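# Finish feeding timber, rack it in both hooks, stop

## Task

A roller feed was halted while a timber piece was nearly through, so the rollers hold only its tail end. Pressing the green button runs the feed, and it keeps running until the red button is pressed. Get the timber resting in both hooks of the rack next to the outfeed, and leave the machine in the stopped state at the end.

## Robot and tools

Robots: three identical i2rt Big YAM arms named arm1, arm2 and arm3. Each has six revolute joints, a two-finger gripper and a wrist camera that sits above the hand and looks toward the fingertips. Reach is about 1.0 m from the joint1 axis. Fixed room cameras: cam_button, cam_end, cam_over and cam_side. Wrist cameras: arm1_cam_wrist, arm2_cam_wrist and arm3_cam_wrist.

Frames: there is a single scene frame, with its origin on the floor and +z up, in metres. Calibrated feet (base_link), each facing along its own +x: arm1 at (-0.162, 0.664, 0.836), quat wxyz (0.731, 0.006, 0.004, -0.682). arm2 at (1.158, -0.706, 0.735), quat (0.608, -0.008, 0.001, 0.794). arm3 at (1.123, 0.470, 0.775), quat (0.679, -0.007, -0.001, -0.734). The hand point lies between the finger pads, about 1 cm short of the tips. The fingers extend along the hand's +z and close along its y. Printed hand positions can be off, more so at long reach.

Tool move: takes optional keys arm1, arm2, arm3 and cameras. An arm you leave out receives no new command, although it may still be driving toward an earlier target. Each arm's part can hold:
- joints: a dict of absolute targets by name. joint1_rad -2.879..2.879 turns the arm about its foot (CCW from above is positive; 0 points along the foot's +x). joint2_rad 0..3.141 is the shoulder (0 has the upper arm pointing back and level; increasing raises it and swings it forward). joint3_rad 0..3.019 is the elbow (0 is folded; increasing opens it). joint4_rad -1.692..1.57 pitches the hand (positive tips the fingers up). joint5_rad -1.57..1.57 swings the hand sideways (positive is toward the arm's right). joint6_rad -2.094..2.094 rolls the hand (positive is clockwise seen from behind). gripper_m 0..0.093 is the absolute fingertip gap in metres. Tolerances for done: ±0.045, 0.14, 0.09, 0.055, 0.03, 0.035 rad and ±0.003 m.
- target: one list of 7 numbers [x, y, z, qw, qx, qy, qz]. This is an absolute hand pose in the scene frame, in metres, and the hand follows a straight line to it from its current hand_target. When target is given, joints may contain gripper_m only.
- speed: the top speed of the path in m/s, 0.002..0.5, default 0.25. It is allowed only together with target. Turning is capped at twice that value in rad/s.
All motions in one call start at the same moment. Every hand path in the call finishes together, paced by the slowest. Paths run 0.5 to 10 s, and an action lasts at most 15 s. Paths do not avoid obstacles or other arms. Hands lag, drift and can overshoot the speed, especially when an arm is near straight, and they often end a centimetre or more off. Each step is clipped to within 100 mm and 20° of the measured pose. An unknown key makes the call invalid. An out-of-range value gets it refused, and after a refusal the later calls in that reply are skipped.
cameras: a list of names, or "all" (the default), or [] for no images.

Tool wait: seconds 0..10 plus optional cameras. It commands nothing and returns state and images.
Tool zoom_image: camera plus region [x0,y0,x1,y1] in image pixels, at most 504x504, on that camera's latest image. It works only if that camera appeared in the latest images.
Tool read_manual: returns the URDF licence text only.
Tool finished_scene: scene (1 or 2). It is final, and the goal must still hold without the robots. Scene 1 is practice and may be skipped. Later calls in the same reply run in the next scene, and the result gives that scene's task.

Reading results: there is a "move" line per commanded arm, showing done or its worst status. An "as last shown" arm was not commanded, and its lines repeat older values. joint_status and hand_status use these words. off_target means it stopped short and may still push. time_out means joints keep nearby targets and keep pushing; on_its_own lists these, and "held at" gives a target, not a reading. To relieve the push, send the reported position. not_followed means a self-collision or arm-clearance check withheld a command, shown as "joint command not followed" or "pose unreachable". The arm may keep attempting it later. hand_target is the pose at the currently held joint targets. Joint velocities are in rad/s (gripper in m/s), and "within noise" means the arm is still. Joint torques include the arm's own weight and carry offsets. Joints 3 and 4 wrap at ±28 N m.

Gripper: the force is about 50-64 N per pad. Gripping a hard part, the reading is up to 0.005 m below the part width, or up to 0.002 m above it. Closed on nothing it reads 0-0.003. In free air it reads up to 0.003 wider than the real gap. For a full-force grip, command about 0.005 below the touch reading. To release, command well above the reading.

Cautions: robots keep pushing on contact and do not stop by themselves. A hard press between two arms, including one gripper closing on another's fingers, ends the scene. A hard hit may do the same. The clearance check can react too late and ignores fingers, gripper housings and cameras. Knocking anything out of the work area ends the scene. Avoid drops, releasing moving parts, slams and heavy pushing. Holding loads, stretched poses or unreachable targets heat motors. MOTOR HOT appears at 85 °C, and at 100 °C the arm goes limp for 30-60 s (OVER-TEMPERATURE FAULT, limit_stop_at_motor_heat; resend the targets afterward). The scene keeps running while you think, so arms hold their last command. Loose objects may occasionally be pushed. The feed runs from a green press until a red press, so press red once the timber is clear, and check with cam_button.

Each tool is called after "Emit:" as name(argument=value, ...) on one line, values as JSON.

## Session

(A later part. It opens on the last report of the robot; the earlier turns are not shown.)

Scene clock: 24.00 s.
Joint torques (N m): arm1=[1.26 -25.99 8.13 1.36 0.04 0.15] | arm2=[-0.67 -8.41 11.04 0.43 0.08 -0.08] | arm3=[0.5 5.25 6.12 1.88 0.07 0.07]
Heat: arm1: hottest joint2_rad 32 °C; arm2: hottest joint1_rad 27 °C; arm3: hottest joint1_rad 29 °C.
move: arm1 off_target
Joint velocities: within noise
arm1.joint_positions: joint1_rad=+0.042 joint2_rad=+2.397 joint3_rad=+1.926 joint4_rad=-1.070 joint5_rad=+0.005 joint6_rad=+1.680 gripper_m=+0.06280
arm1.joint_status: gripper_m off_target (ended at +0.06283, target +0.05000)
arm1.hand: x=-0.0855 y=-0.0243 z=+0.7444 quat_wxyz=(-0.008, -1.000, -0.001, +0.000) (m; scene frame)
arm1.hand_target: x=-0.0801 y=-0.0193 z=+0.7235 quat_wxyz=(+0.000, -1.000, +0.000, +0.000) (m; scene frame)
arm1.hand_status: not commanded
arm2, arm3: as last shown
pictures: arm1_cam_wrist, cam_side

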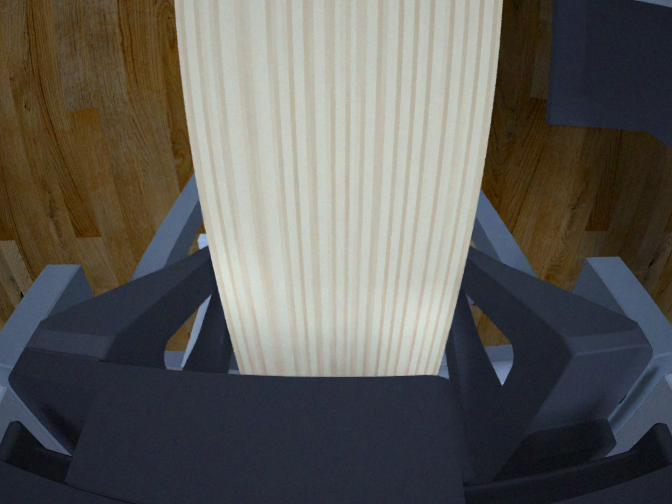

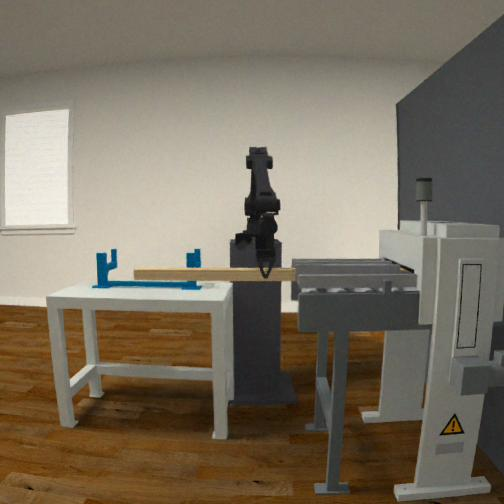

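Emit:
move(arm2={"target":[0.965,-0.342,0.795,0,0.7071,-0.7071,0],"speed":0.1}, arm1={"target":[-0.13,-0.02,0.738,0,1,0,0],"speed":0.1})

Scene clock: 25.17 s.
Joint torques (N m): arm1=[-3.43 -28.63 6.72 0.65 0.51 -0.65] | arm2=[-0.03 -8.76 5.86 0.58 0.06 -0.03] | arm3=[0.5 5.25 6.12 1.88 0.07 0.07]
Heat: arm1: hottest joint2_rad 32 °C; arm2: hottest joint1_rad 27 °C; arm3: hottest joint1_rad 29 °C.
move: arm1 off_target; arm2 off_target
Joint velocities: within noise
arm1.joint_positions: joint1_rad=+0.032 joint2_rad=+2.393 joint3_rad=+1.920 joint4_rad=-1.068 joint5_rad=-0.008 joint6_rad=+1.673 gripper_m=+0.06280
arm1.joint_status: not commanded
arm1.hand: x=-0.0900 y=-0.0231 z=+0.7445 quat_wxyz=(-0.006, -1.000, +0.000, -0.006) (m; scene frame)
arm1.hand_target: x=-0.1288 y=-0.0191 z=+0.7381 quat_wxyz=(+0.001, -1.000, +0.001, +0.000) (m; scene frame)
arm1.hand_status: off_target (0.041 m and 1.0 deg from the pose sent, 0.045 m and 0.9 deg at the start)
arm2.joint_positions: joint1_rad=+0.232 joint2_rad=+1.519 joint3_rad=+1.020 joint4_rad=-1.015 joint5_rad=-0.005 joint6_rad=+0.496 gripper_m=+0.00016
arm2.joint_status: not commanded
arm2.hand: x=+0.9583 y=-0.3359 z=+0.8127 quat_wxyz=(-0.006, +0.706, -0.707, -0.020) (m; scene frame)
arm2.hand_target: x=+0.9651 y=-0.3426 z=+0.7956 quat_wxyz=(+0.000, +0.707, -0.707, +0.000) (m; scene frame)
arm2.hand_status: off_target (0.020 m and 2.4 deg from the pose sent, 0.043 m and 2.0 deg at the start)
arm3: as last shown
pictures: arm1_cam_wrist, arm2_cam_wrist, arm3_cam_wrist, cam_button, cam_end, cam_over, cam_side

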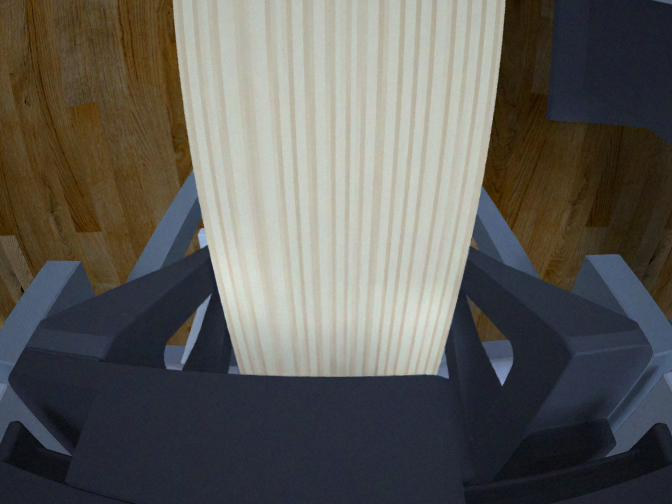

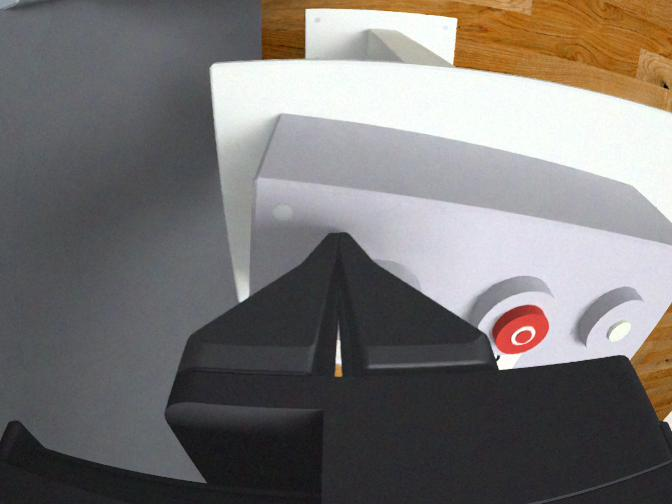

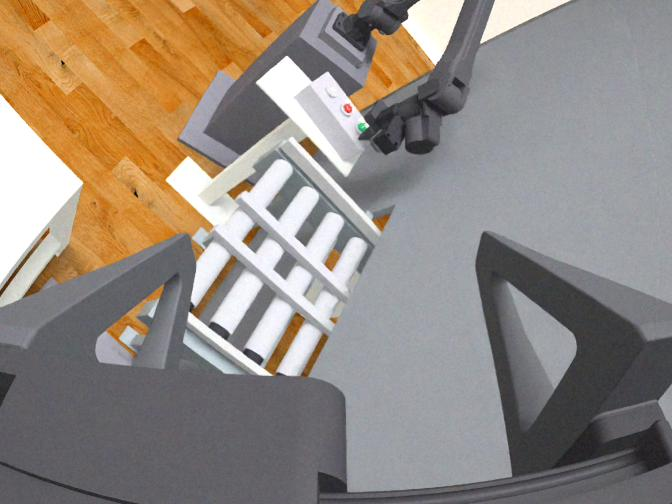

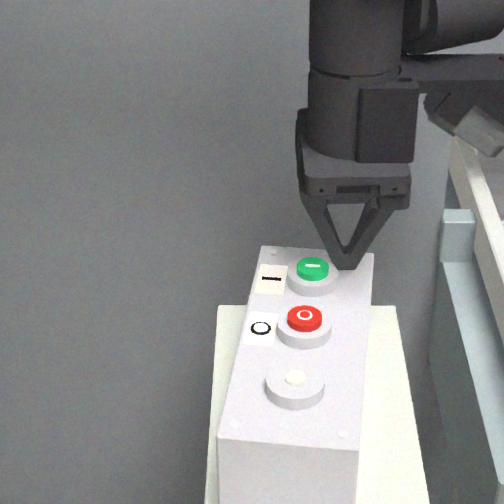

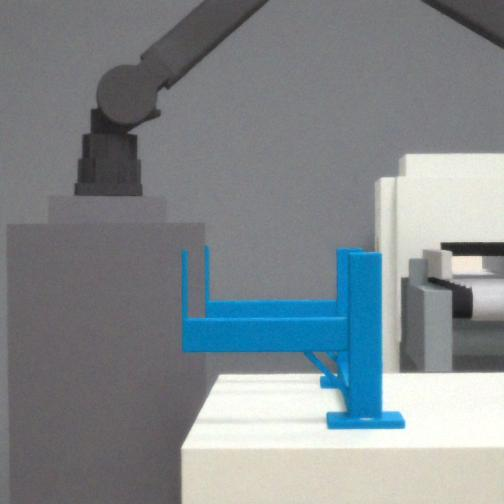

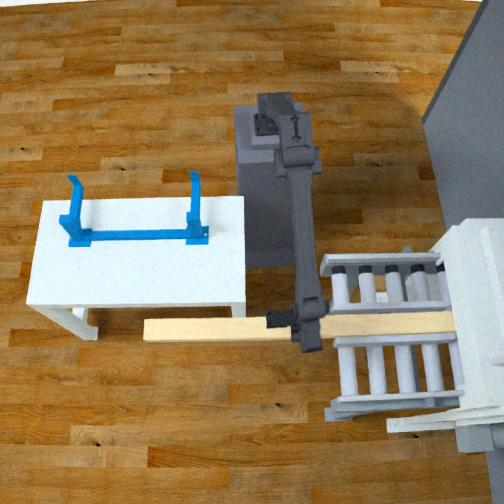

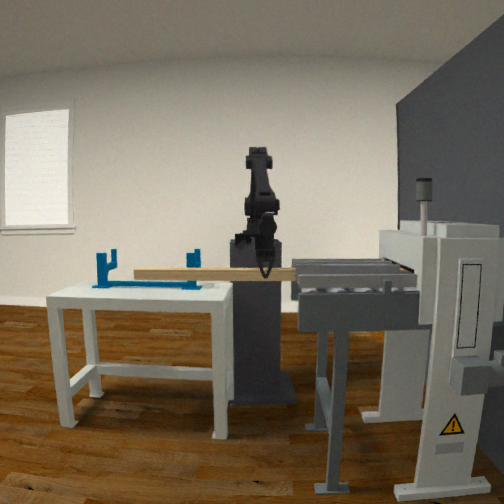

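Emit:
move(arm2={"target":[0.972,-0.375,0.89,0,0.7071,-0.7071,0]}, cameras=["cam_button"])

Emit:
move(arm2={"target":[0.972,-0.369,0.83,0,0.7071,-0.7071,0],"speed":0.1}, cameras=["cam_button","arm2_cam_wrist"])

Scene clock: 26.37 s.
Joint torques (N m): arm1=[-2.61 -29.16 6.67 0.46 0.5 -0.62] | arm2=[0.73 -8.41 11.14 -0.16 0.07 0.14] | arm3=[0.5 5.25 6.11 1.87 0.07 0.07]
Heat: arm1: hottest joint2_rad 32 °C; arm2: hottest joint1_rad 27 °C; arm3: hottest joint1_rad 29 °C.
move: arm2 off_target
Joint velocities: within noise
arm1, arm3: as last shown
arm2.joint_positions: joint1_rad=+0.238 joint2_rad=+1.346 joint3_rad=+1.020 joint4_rad=-1.258 joint5_rad=-0.005 joint6_rad=+0.499 gripper_m=+0.00016
arm2.joint_status: not commanded
arm2.hand: x=+0.9826 y=-0.3866 z=+0.8764 quat_wxyz=(+0.004, +0.708, -0.706, +0.014) (m; scene frame)
arm2.hand_target: x=+0.9723 y=-0.3756 z=+0.8900 quat_wxyz=(+0.000, +0.707, -0.707, +0.000) (m; scene frame)
arm2.hand_status: off_target (0.021 m and 1.6 deg from the pose sent, 0.088 m and 2.4 deg at the start)
pictures: cam_button

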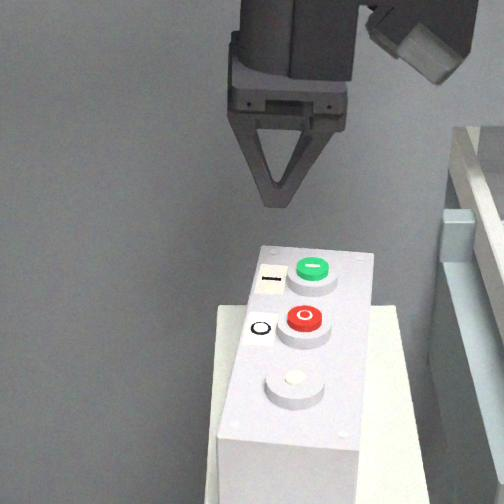

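Scene clock: 27.53 s.
Joint torques (N m): arm1=[-2.96 -27.99 6.8 0.49 0.54 -0.62] | arm2=[0.26 -8 6.67 0.69 0.09 0.08] | arm3=[0.56 5.25 6.12 1.88 0.07 0.07]
Heat: arm1: hottest joint2_rad 32 °C; arm2: hottest joint1_rad 27 °C; arm3: hottest joint1_rad 29 °C.
move: arm2 off_target
Joint velocities: within noise
arm1, arm3: as last shown
arm2.joint_positions: joint1_rad=+0.238 joint2_rad=+1.414 joint3_rad=+0.987 joint4_rad=-1.109 joint5_rad=-0.005 joint6_rad=+0.499 gripper_m=+0.00016
arm2.joint_status: not commanded
arm2.hand: x=+0.9716 y=-0.3661 z=+0.8406 quat_wxyz=(-0.003, +0.708, -0.706, -0.009) (m; scene frame)
arm2.hand_target: x=+0.9721 y=-0.3692 z=+0.8303 quat_wxyz=(+0.000, +0.707, -0.707, +0.000) (m; scene frame)
arm2.hand_status: off_target (0.011 m and 1.1 deg from the pose sent, 0.051 m and 1.6 deg at the start)
pictures: arm2_cam_wrist, cam_button

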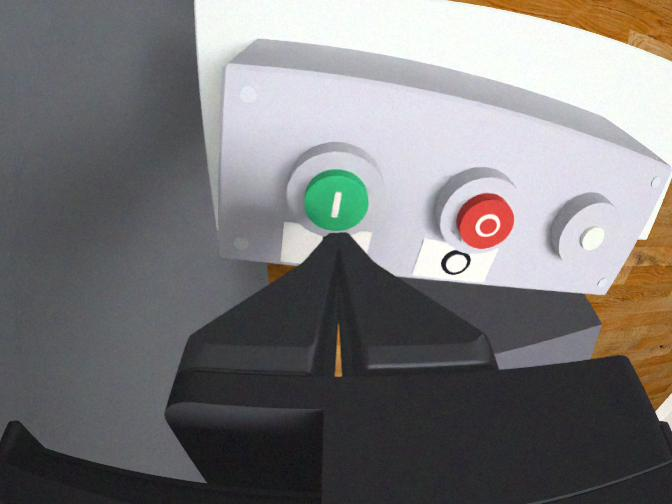

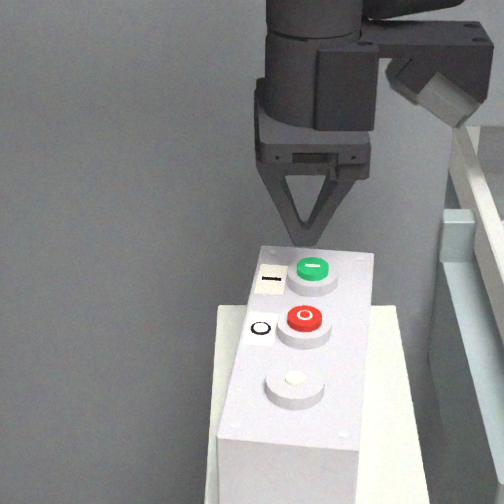

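Emit:
move(arm2={"target":[0.971,-0.364,0.78,0,0.7071,-0.7071,0],"speed":0.1}, cameras=["cam_button","cam_over","cam_side","arm1_cam_wrist"])

Scene clock: 29.83 s.
Joint torques (N m): arm1=[3.14 -30.04 8.62 0.39 0.2 -0.04] | arm2=[0.03 -4.95 4.55 1.85 0.1 0.06] | arm3=[0.56 5.3 6.12 1.87 0.07 0.07]
Heat: arm1: hottest joint2_rad 33 °C; arm2: hottest joint1_rad 27 °C; arm3: hottest joint1_rad 29 °C.
move: arm2 off_target
Joint velocities: within noise
arm1.joint_positions: joint1_rad=-0.043 joint2_rad=+2.424 joint3_rad=+1.892 joint4_rad=-1.064 joint5_rad=+0.002 joint6_rad=+1.620 gripper_m=+0.06280
arm1.joint_status: not commanded
arm1.hand: x=-0.1443 y=-0.0084 z=+0.7148 quat_wxyz=(+0.020, -1.000, +0.011, +0.001) (m; scene frame)
arm1.hand_target: x=-0.1289 y=-0.0192 z=+0.7382 quat_wxyz=(+0.000, -1.000, +0.001, +0.000) (m; scene frame)
arm1.hand_status: not commanded
arm2.joint_positions: joint1_rad=+0.238 joint2_rad=+1.448 joint3_rad=+0.954 joint4_rad=-0.998 joint5_rad=-0.006 joint6_rad=+0.499 gripper_m=+0.00016
arm2.joint_status: not commanded
arm2.hand: x=+0.9658 y=-0.3555 z=+0.8174 quat_wxyz=(-0.008, +0.708, -0.706, -0.030) (m; scene frame)
arm2.hand_target: x=+0.9722 y=-0.3663 z=+0.7828 quat_wxyz=(+0.000, +0.707, -0.707, +0.000) (m; scene frame)
arm2.hand_status: off_target (0.039 m and 3.6 deg from the pose sent, 0.061 m and 1.1 deg at the start)
arm3: as last shown
pictures: arm1_cam_wrist, cam_button, cam_over, cam_side

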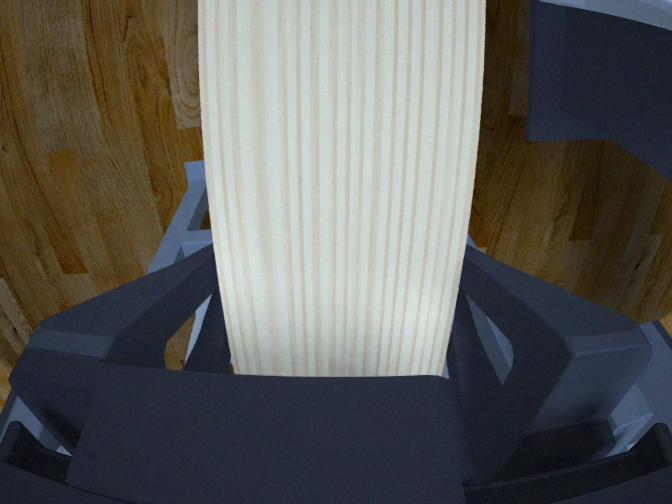

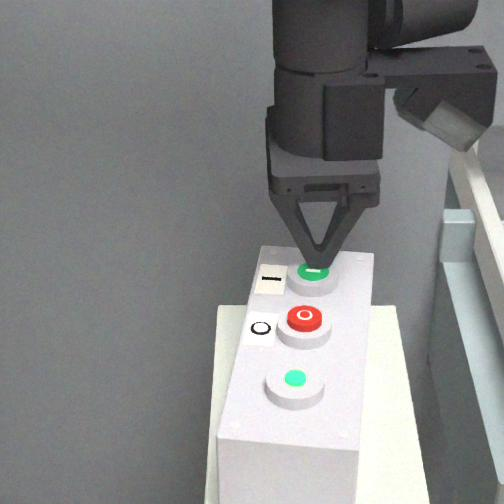

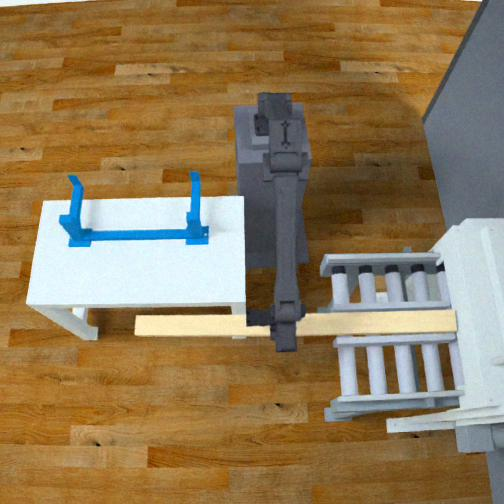

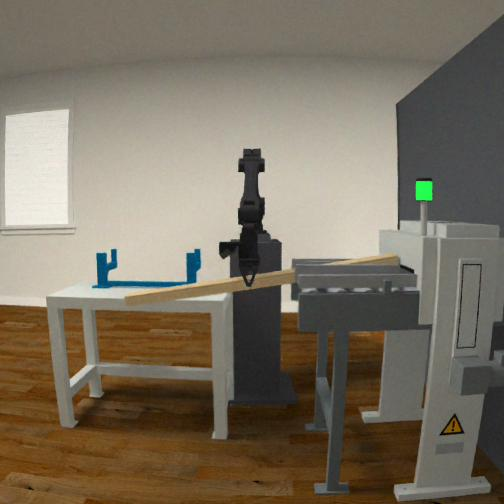

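Emit:
move(arm2={"target":[1.023,-0.380,0.88,0,0.7071,-0.7071,0]}, arm1={"target":[-0.17,-0.02,0.82,0,0.995,0,-0.0998],"speed":0.1}, cameras=["cam_side"])

Emit:
move(arm2={"target":[1.023,-0.376,0.83,0,0.7071,-0.7071,0],"speed":0.1})

Scene clock: 31.77 s.
Joint torques (N m): arm1=[0.85 -35.14 11.23 -2.67 0.84 -0.55] | arm2=[-0.67 -8.59 9.85 -0.14 0.08 -0.02] | arm3=[0.56 5.25 6.12 1.89 0.07 0.07]
Heat: arm1: hottest joint2_rad 33 °C; arm2: hottest joint1_rad 27 °C; arm3: hottest joint1_rad 29 °C.
move: arm1 off_target; arm2 off_target
Joint velocities: within noise
arm1.joint_positions: joint1_rad=-0.026 joint2_rad=+2.382 joint3_rad=+1.892 joint4_rad=-1.124 joint5_rad=+0.189 joint6_rad=+1.656 gripper_m=+0.06280
arm1.joint_status: not commanded
arm1.hand: x=-0.1653 y=-0.0049 z=+0.7457 quat_wxyz=(+0.023, -0.995, +0.018, +0.095) (m; scene frame)
arm1.hand_target: x=-0.1700 y=-0.0188 z=+0.8168 quat_wxyz=(-0.001, -0.995, +0.001, +0.100) (m; scene frame)
arm1.hand_status: off_target (0.076 m and 3.4 deg from the pose sent, 0.109 m and 11.7 deg at the start)
arm2.joint_positions: joint1_rad=+0.135 joint2_rad=+1.300 joint3_rad=+0.951 joint4_rad=-1.234 joint5_rad=-0.007 joint6_rad=+0.402 gripper_m=+0.00016
arm2.joint_status: not commanded
arm2.hand: x=+1.0238 y=-0.3892 z=+0.8673 quat_wxyz=(+0.006, +0.705, -0.709, +0.013) (m; scene frame)
arm2.hand_target: x=+1.0231 y=-0.3803 z=+0.8800 quat_wxyz=(+0.000, +0.707, -0.707, +0.000) (m; scene frame)
arm2.hand_status: off_target (0.016 m and 1.6 deg from the pose sent, 0.088 m and 3.6 deg at the start)
arm3: as last shown
pictures: cam_side

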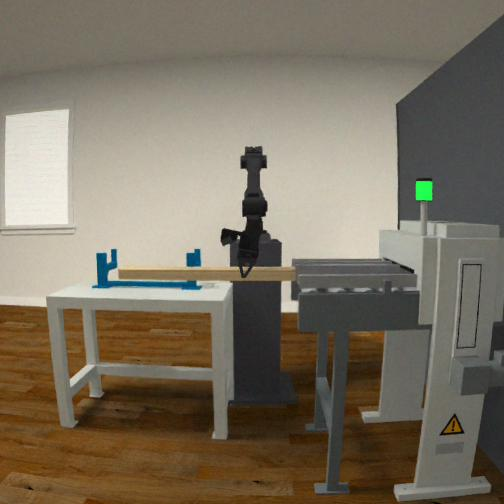

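Scene clock: 32.87 s.
Joint torques (N m): arm1=[1.03 -35.14 11.15 -2.54 0.8 -0.47] | arm2=[-1.08 -6.95 6.65 0.68 0.07 -0.06] | arm3=[0.5 5.25 6.13 1.87 0.07 0.07]
Heat: arm1: hottest joint2_rad 33 °C; arm2: hottest joint1_rad 27 °C; arm3: hottest joint1_rad 29 °C.
move: arm2 done
Joint velocities: within noise
arm1, arm3: as last shown
arm2.joint_positions: joint1_rad=+0.135 joint2_rad=+1.344 joint3_rad=+0.912 joint4_rad=-1.107 joint5_rad=-0.007 joint6_rad=+0.398 gripper_m=+0.00016
arm2.joint_status: not commanded
arm2.hand: x=+1.0183 y=-0.3753 z=+0.8391 quat_wxyz=(-0.003, +0.707, -0.707, -0.008) (m; scene frame)
arm2.hand_target: x=+1.0230 y=-0.3763 z=+0.8302 quat_wxyz=(+0.000, +0.707, -0.707, +0.000) (m; scene frame)
arm2.hand_status: done (0.010 m and 0.9 deg from the pose sent, 0.040 m and 1.6 deg at the start)
pictures: arm1_cam_wrist, arm2_cam_wrist, arm3_cam_wrist, cam_button, cam_end, cam_over, cam_side

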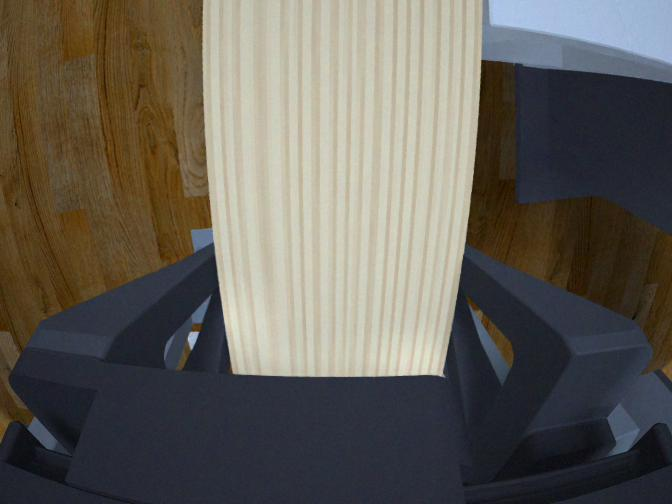

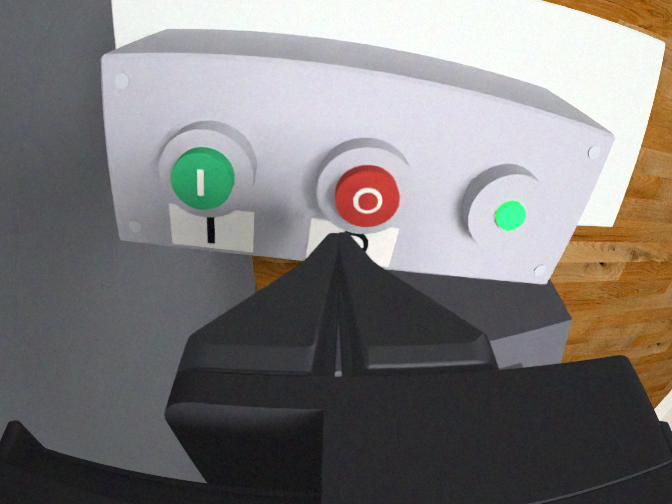

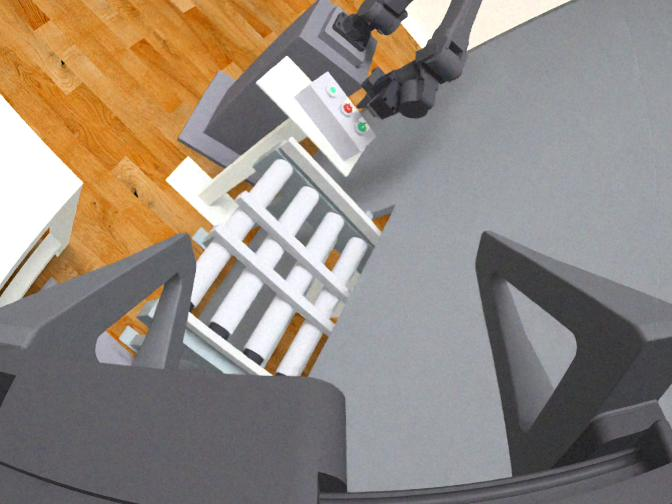

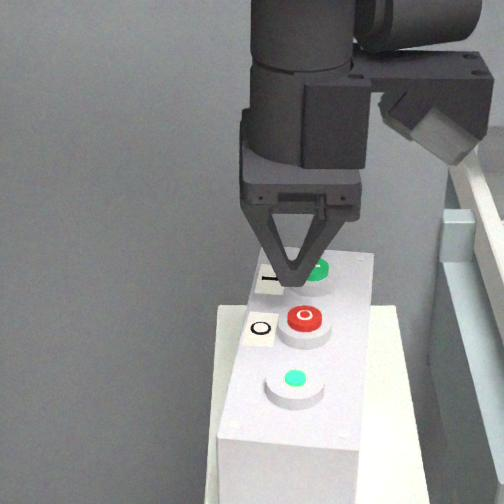

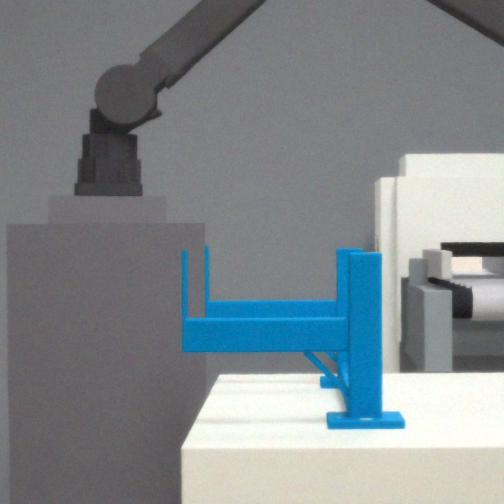

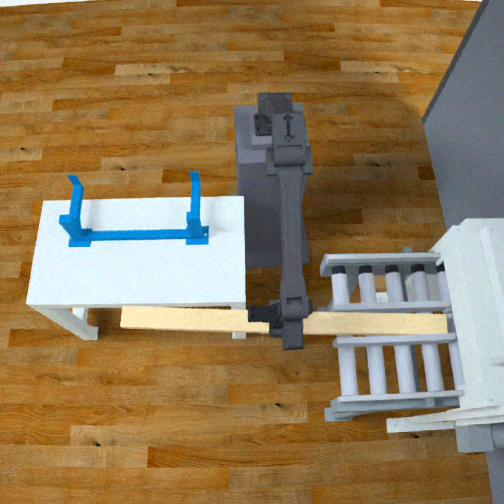

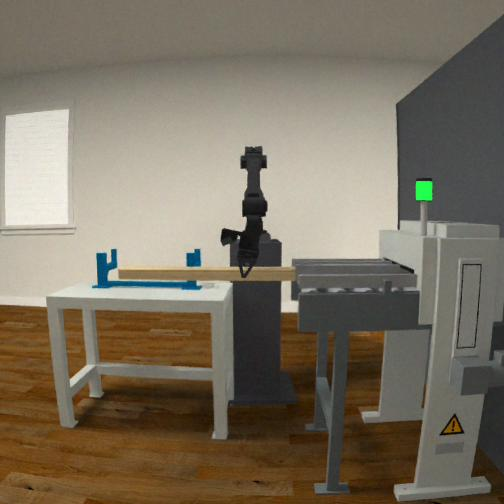

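Emit:
move(arm2={"target":[1.028,-0.369,0.778,0,0.7071,-0.7071,0],"speed":0.1}, arm1={"target":[-0.18,-0.02,0.91,0,0.995,0,-0.0998],"speed":0.15}, cameras=["cam_button","cam_side","cam_over"])

Scene clock: 34.47 s.
Joint torques (N m): arm1=[-0.67 -37.07 12.96 -3.74 0.37 -0.72] | arm2=[-1.03 -3.72 4.22 2.13 0.12 -0.1] | arm3=[0.62 5.25 6.12 1.88 0.07 0.07]
Heat: arm1: hottest joint2_rad 34 °C; arm2: hottest joint1_rad 27 °C; arm3: hottest joint1_rad 29 °C.
move: arm1 off_target; arm2 off_target
Joint velocities: within noise
arm1.joint_positions: joint1_rad=-0.026 joint2_rad=+2.328 joint3_rad=+1.902 joint4_rad=-1.193 joint5_rad=+0.201 joint6_rad=+1.665 gripper_m=+0.06280
arm1.joint_status: not commanded
arm1.hand: x=-0.1674 y=-0.0034 z=+0.7855 quat_wxyz=(+0.024, -0.994, +0.022, +0.101) (m; scene frame)
arm1.hand_target: x=-0.1773 y=-0.0144 z=+0.8782 quat_wxyz=(-0.003, -0.995, +0.001, +0.101) (m; scene frame)
arm1.hand_status: off_target (0.126 m and 3.8 deg from the pose sent, 0.166 m and 3.4 deg at the start; pose on its path clipped on 38 of 44 steps)
arm2.joint_positions: joint1_rad=+0.120 joint2_rad=+1.378 joint3_rad=+0.877 joint4_rad=-0.990 joint5_rad=-0.009 joint6_rad=+0.380 gripper_m=+0.00016
arm2.joint_status: not commanded
arm2.hand: x=+1.0180 y=-0.3614 z=+0.8165 quat_wxyz=(-0.011, +0.708, -0.706, -0.030) (m; scene frame)
arm2.hand_target: x=+1.0286 y=-0.3721 z=+0.7813 quat_wxyz=(+0.000, +0.707, -0.707, +0.000) (m; scene frame)
arm2.hand_status: off_target (0.040 m and 3.7 deg from the pose sent, 0.062 m and 0.9 deg at the start)
arm3.joint_positions: joint1_rad=+0.351 joint2_rad=+0.542 joint3_rad=+1.505 joint4_rad=-1.531 joint5_rad=+0.167 joint6_rad=-0.726 gripper_m=+0.09396
arm3.joint_status: not commanded
arm3.hand: x=+1.1426 y=+0.3175 z=+1.3425 quat_wxyz=(-0.190, -0.282, -0.826, +0.450) (m; scene frame)
arm3.hand_target: x=+1.1421 y=+0.3196 z=+1.3513 quat_wxyz=(-0.196, -0.281, -0.820, +0.458) (m; scene frame)
arm3.hand_status: not commanded
pictures: cam_button, cam_over, cam_side

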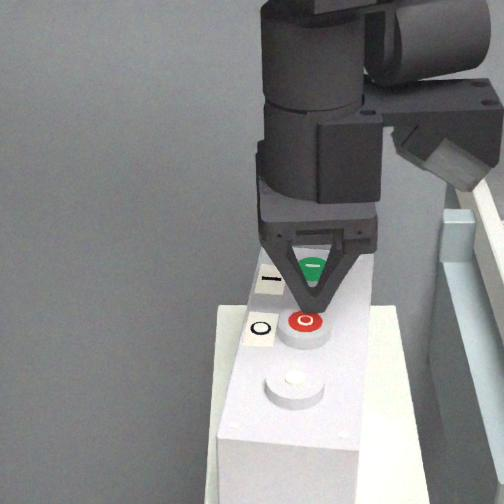

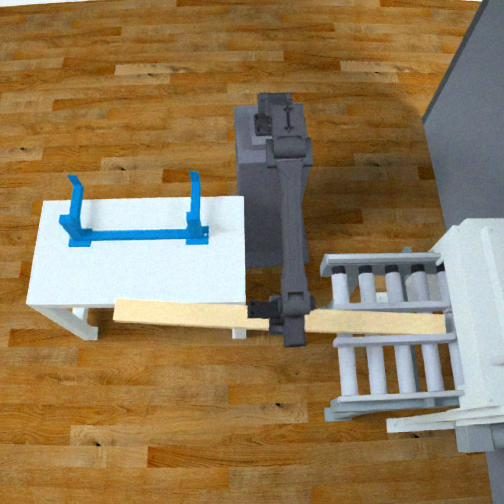

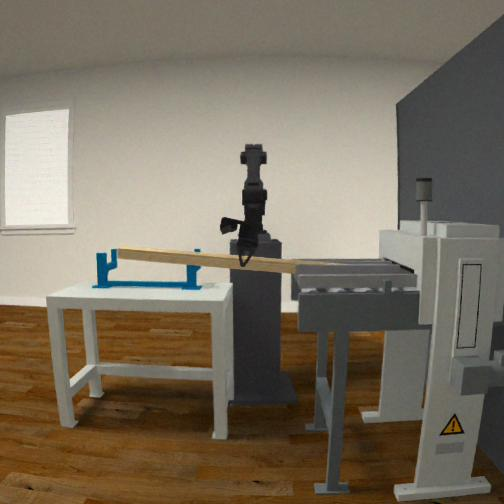

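Emit:
move(arm2={"target":[1.02,-0.385,1.0,0,0.7071,-0.7071,0]}, arm1={"target":[-0.20,-0.02,0.96,0,0.9987,0,-0.05],"speed":0.1}, cameras=["cam_side","cam_over"])

Scene clock: 36.20 s.
Joint torques (N m): arm1=[-0.32 -37.95 11.79 -3.38 0.2 -0.94] | arm2=[0.91 -7.77 11.69 -0.2 0.11 0.13] | arm3=[0.56 5.25 6.12 1.88 0.07 0.07]
Heat: arm1: hottest joint2_rad 35 °C; arm2: hottest joint1_rad 27 °C; arm3: hottest joint1_rad 29 °C.
move: arm1 off_target; arm2 off_target
Joint velocities: within noise
arm1.joint_positions: joint1_rad=-0.051 joint2_rad=+2.324 joint3_rad=+1.902 joint4_rad=-1.193 joint5_rad=+0.105 joint6_rad=+1.644 gripper_m=+0.06280
arm1.joint_status: not commanded
arm1.hand: x=-0.1677 y=-0.0033 z=+0.7857 quat_wxyz=(+0.027, -0.998, +0.025, +0.053) (m; scene frame)
arm1.hand_target: x=-0.1853 y=-0.0111 z=+0.8771 quat_wxyz=(-0.002, -0.999, +0.001, +0.052) (m; scene frame)
arm1.hand_status: off_target (0.178 m and 4.3 deg from the pose sent, 0.178 m and 6.9 deg at the start; pose on its path clipped on 43 of 46 steps)
arm2.joint_positions: joint1_rad=+0.128 joint2_rad=+1.231 joint3_rad=+1.200 joint4_rad=-1.561 joint5_rad=-0.009 joint6_rad=+0.389 gripper_m=+0.00016
arm2.joint_status: not commanded
arm2.hand: x=+1.0266 y=-0.3924 z=+0.9827 quat_wxyz=(+0.008, +0.708, -0.706, +0.016) (m; scene frame)
arm2.hand_target: x=+1.0202 y=-0.3855 z=+0.9999 quat_wxyz=(+0.000, +0.707, -0.707, +0.000) (m; scene frame)
arm2.hand_status: off_target (0.020 m and 2.1 deg from the pose sent, 0.185 m and 3.7 deg at the start)
arm3: as last shown
pictures: cam_over, cam_side

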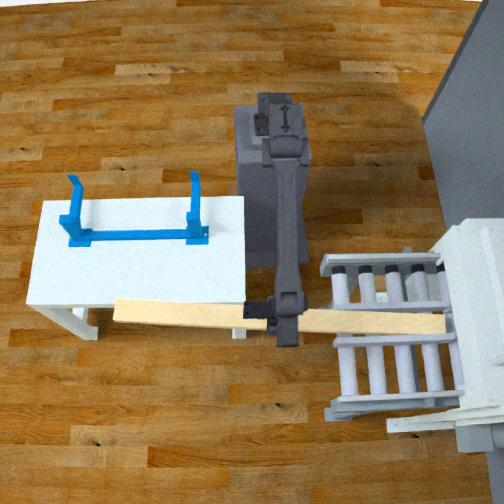

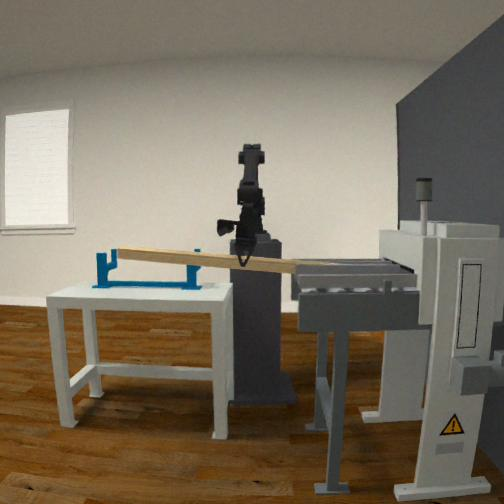

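Emit:
move(arm1={"joints":{"joint2_rad":2.1}}, cameras=["cam_side","cam_over"])

Scene clock: 37.87 s.
Joint torques (N m): arm1=[1.26 -32.21 12.16 -0.08 0.16 -0.18] | arm2=[0.91 -8.06 11.69 -0.1 0.12 0.15] | arm3=[0.56 5.25 6.12 1.88 0.07 0.07]
Heat: arm1: hottest joint2_rad 35 °C; arm2: hottest joint1_rad 27 °C; arm3: hottest joint1_rad 29 °C.
move: arm1 done
Joint velocities: within noise
arm1.joint_positions: joint1_rad=-0.077 joint2_rad=+2.160 joint3_rad=+1.902 joint4_rad=-1.274 joint5_rad=+0.106 joint6_rad=+1.577 gripper_m=+0.06280
arm1.joint_status: all done
arm1.hand: x=-0.1851 y=-0.0041 z=+0.8919 quat_wxyz=(-0.012, -0.999, +0.007, +0.052) (m; scene frame)
arm1.hand_target: x=-0.1854 y=-0.0169 z=+0.9462 quat_wxyz=(-0.055, -0.997, +0.004, +0.052) (m; scene frame)
arm1.hand_status: not commanded
arm2.joint_positions: joint1_rad=+0.128 joint2_rad=+1.231 joint3_rad=+1.200 joint4_rad=-1.562 joint5_rad=-0.009 joint6_rad=+0.389 gripper_m=+0.00016
arm2.joint_status: not commanded
arm2.hand: x=+1.0267 y=-0.3926 z=+0.9827 quat_wxyz=(+0.008, +0.707, -0.707, +0.017) (m; scene frame)
arm2.hand_target: x=+1.0202 y=-0.3856 z=+0.9999 quat_wxyz=(+0.000, +0.707, -0.707, +0.000) (m; scene frame)
arm2.hand_status: not commanded
arm3: as last shown
pictures: cam_over, cam_side

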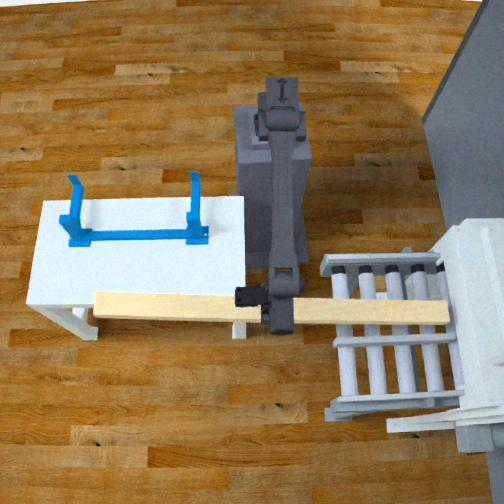

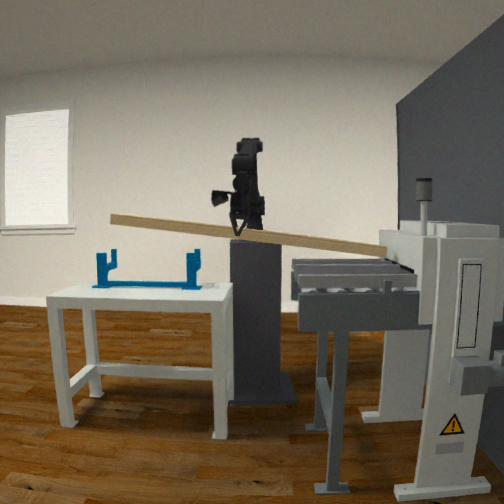

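Emit:
move(arm1={"target":[-0.36,0.03,1.0,0,1,0,0.015],"speed":0.15}, cameras=["cam_side","cam_over"])

Emit:
move(arm1={"target":[-0.55,0.2,1.0,0,1,0,0.015],"speed":0.15}, cameras=["cam_side","cam_over","arm1_cam_wrist","cam_end"])

Scene clock: 40.63 s.
Joint torques (N m): arm1=[0.62 -31.38 17.25 -1.11 -0.16 -0.15] | arm2=[0.91 -7.94 11.63 -0.17 0.11 0.15] | arm3=[0.5 5.25 6.12 1.87 0.07 0.07]
Heat: arm1: hottest joint2_rad 36 °C; arm2: hottest joint1_rad 27 °C; arm3: hottest joint1_rad 29 °C.
move: arm1 off_target
Joint velocities: within noise
arm1.joint_positions: joint1_rad=-0.384 joint2_rad=+2.160 joint3_rad=+1.998 joint4_rad=-1.525 joint5_rad=-0.024 joint6_rad=+1.273 gripper_m=+0.06280
arm1.joint_status: not commanded
arm1.hand: x=-0.3556 y=+0.0560 z=+0.9287 quat_wxyz=(+0.060, -0.998, +0.009, -0.030) (m; scene frame)
arm1.hand_target: x=-0.3582 y=+0.0357 z=+0.9995 quat_wxyz=(-0.001, -1.000, +0.000, -0.014) (m; scene frame)
arm1.hand_status: off_target (0.076 m and 7.1 deg from the pose sent, 0.208 m and 7.8 deg at the start; pose on its path clipped on 16 of 69 steps)
arm2, arm3: as last shown
arm2.joint_positions: joint1_rad=+0.128 joint2_rad=+1.231 joint3_rad=+1.200 joint4_rad=-1.562 joint5_rad=-0.009 joint6_rad=+0.390 gripper_m=+0.00016
pictures: cam_over, cam_side

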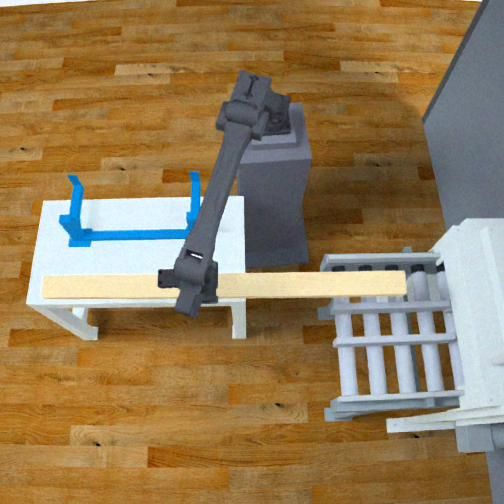

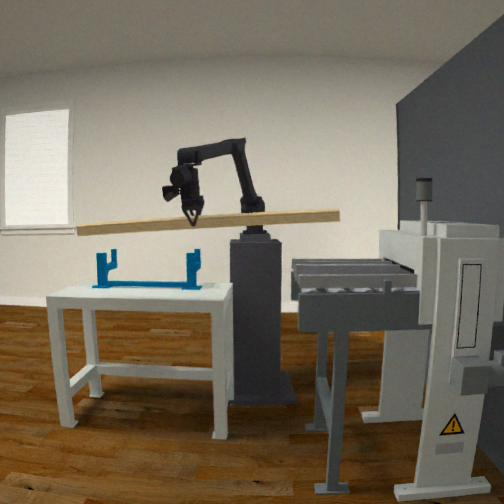

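Scene clock: 43.27 s.
Joint torques (N m): arm1=[1.38 -31.79 10.51 0.17 -0.18 -0.11] | arm2=[0.62 -8.06 11.58 -0.25 0.11 0.12] | arm3=[0.56 5.25 6.12 1.88 0.07 0.07]
Heat: arm1: hottest joint2_rad 36 °C; arm2: hottest joint3_rad 28 °C; arm3: hottest joint1_rad 29 °C.
move: arm1 off_target
Joint velocities: within noise
arm1.joint_positions: joint1_rad=-0.782 joint2_rad=+2.033 joint3_rad=+1.813 joint4_rad=-1.463 joint5_rad=-0.025 joint6_rad=+0.875 gripper_m=+0.06280
arm1.joint_status: not commanded
arm1.hand: x=-0.5492 y=+0.2086 z=+0.9405 quat_wxyz=(+0.042, -0.998, +0.009, -0.047) (m; scene frame)
arm1.hand_target: x=-0.5488 y=+0.2017 z=+0.9983 quat_wxyz=(+0.000, -1.000, +0.000, -0.015) (m; scene frame)
arm1.hand_status: off_target (0.060 m and 6.2 deg from the pose sent, 0.252 m and 7.1 deg at the start)
arm2, arm3: as last shown
pictures: arm1_cam_wrist, cam_end, cam_over, cam_side

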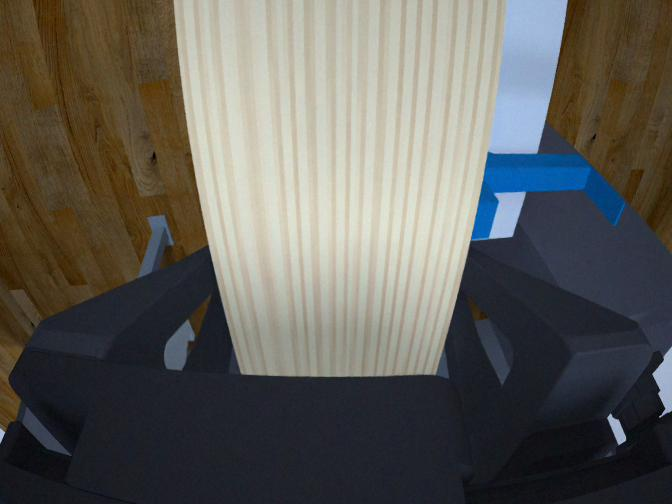

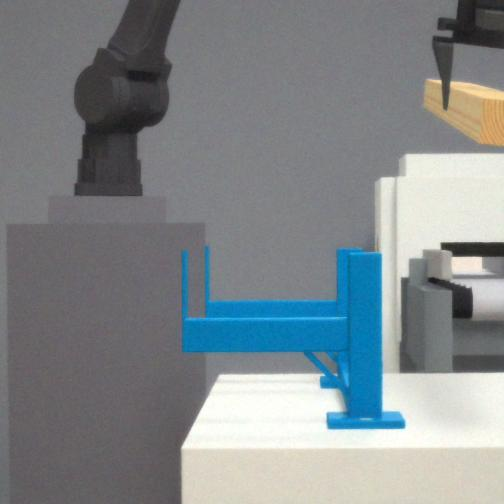

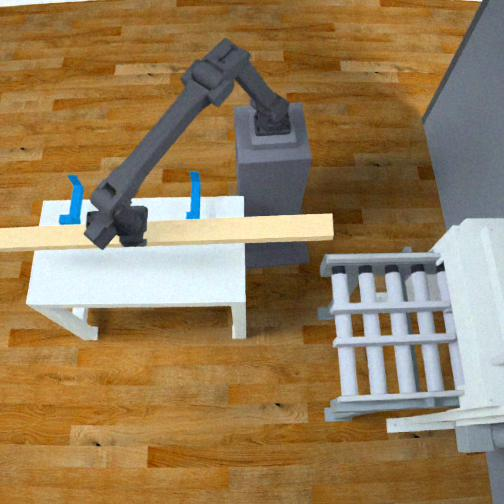

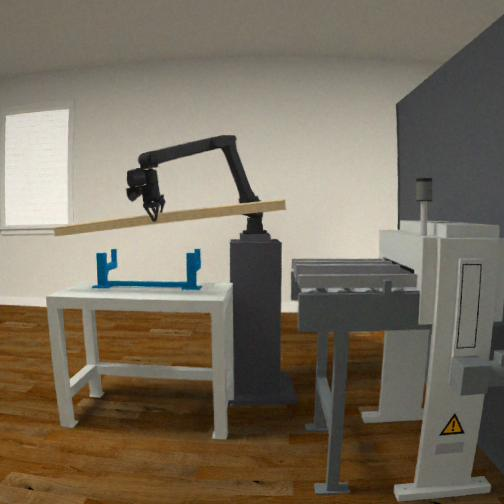

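Emit:
move(arm1={"target":[-0.57,0.385,1.0,0.035,0.999,0,-0.032],"speed":0.15}, cameras=["cam_side","cam_over","arm1_cam_wrist","cam_end"])

Scene clock: 45.70 s.
Joint torques (N m): arm1=[1.9 -23.41 10.84 0.62 -0.1 -0.17] | arm2=[0.85 -8 11.64 -0.17 0.11 0.15] | arm3=[0.5 5.25 6.12 1.88 0.07 0.07]
Heat: arm1: hottest joint2_rad 37 °C; arm2: hottest joint3_rad 28 °C; arm3: hottest joint1_rad 29 °C.
move: arm1 off_target
Joint velocities: within noise
arm1.joint_positions: joint1_rad=-1.058 joint2_rad=+1.654 joint3_rad=+1.314 joint4_rad=-1.221 joint5_rad=-0.030 joint6_rad=+0.597 gripper_m=+0.06280
arm1.joint_status: not commanded
arm1.hand: x=-0.5633 y=+0.3923 z=+0.9607 quat_wxyz=(-0.008, -1.000, +0.007, -0.005) (m; scene frame)
arm1.hand_target: x=-0.5690 y=+0.3856 z=+0.9995 quat_wxyz=(-0.035, -0.999, +0.000, +0.032) (m; scene frame)
arm1.hand_status: off_target (0.041 m and 5.3 deg from the pose sent, 0.187 m and 12.7 deg at the start)
arm2, arm3: as last shown
pictures: arm1_cam_wrist, cam_end, cam_over, cam_side

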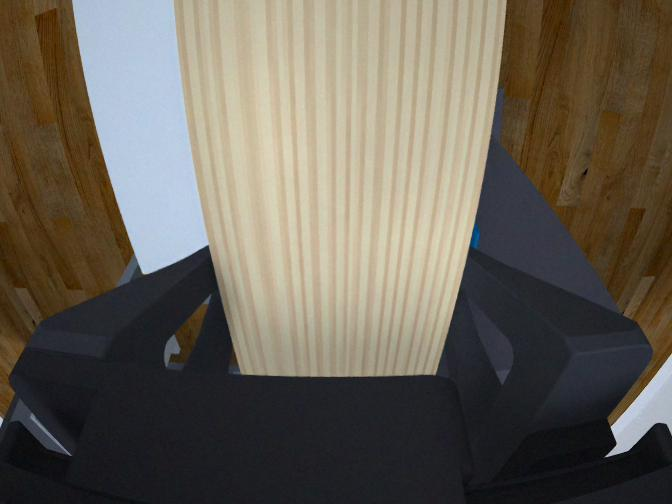

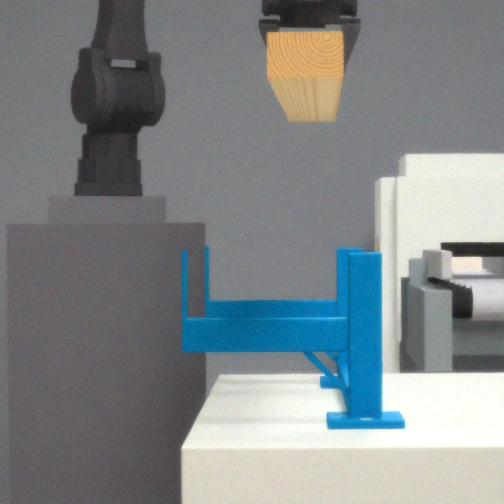

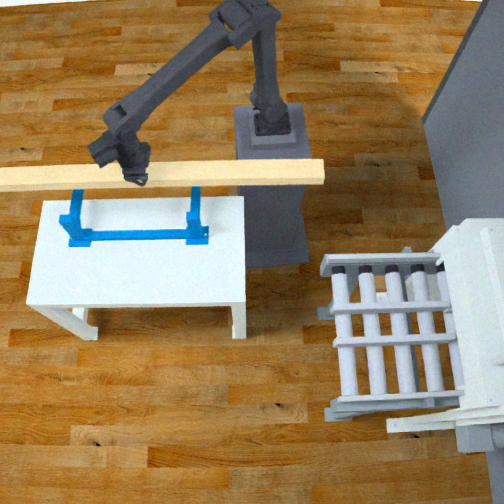

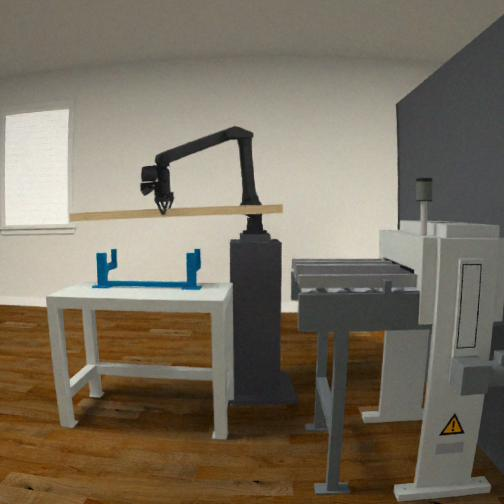

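Emit:
move(arm1={"target":[-0.57,0.412,0.91,0.03,0.999,0,-0.042],"speed":0.15}, cameras=["cam_side","cam_over","cam_end"])

Scene clock: 52.60 s.
Joint torques (N m): arm1=[0.09 -20.89 9.68 0.73 -0.11 -0.11] | arm2=[0.5 -7.82 11.67 -0.24 0.12 0.15] | arm3=[0.56 5.25 6.12 1.87 0.07 0.07]
Heat: arm1: hottest joint2_rad 37 °C; arm2: hottest joint3_rad 29 °C; arm3: hottest joint1_rad 29 °C.
move: arm1 off_target
Joint velocities: within noise
arm1.joint_positions: joint1_rad=-1.088 joint2_rad=+1.682 joint3_rad=+1.121 joint4_rad=-0.968 joint5_rad=-0.016 joint6_rad=+0.557 gripper_m=+0.06280
arm1.joint_status: not commanded
arm1.hand: x=-0.5566 y=+0.4176 z=+0.8825 quat_wxyz=(-0.010, -1.000, +0.002, +0.013) (m; scene frame)
arm1.hand_target: x=-0.5694 y=+0.4124 z=+0.9098 quat_wxyz=(-0.030, -0.999, +0.000, +0.042) (m; scene frame)
arm1.hand_status: off_target (0.031 m and 4.1 deg from the pose sent, 0.055 m and 6.0 deg at the start)
arm2, arm3: as last shown
pictures: cam_end, cam_over, cam_side

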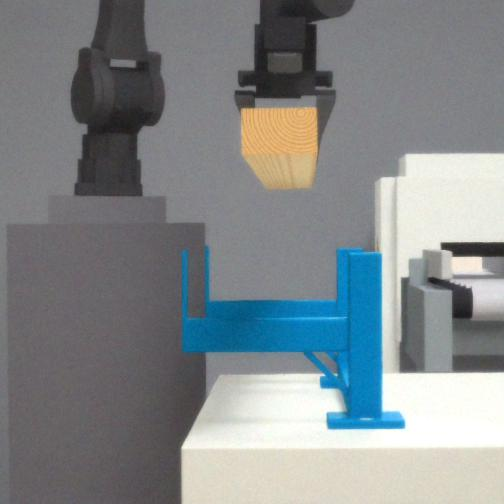

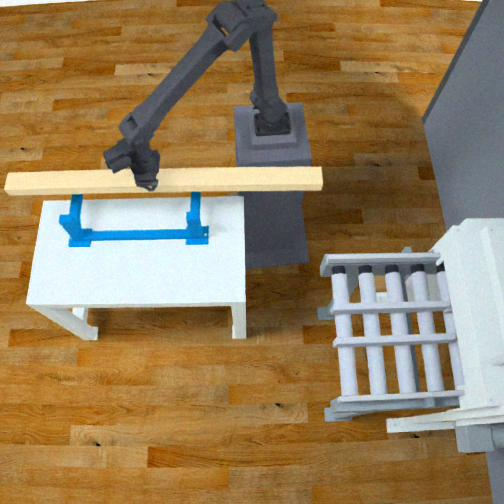

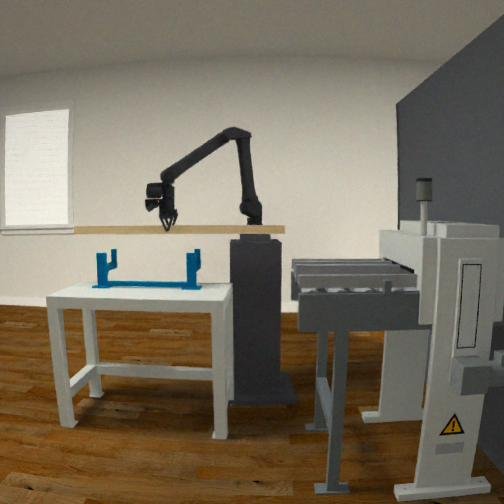

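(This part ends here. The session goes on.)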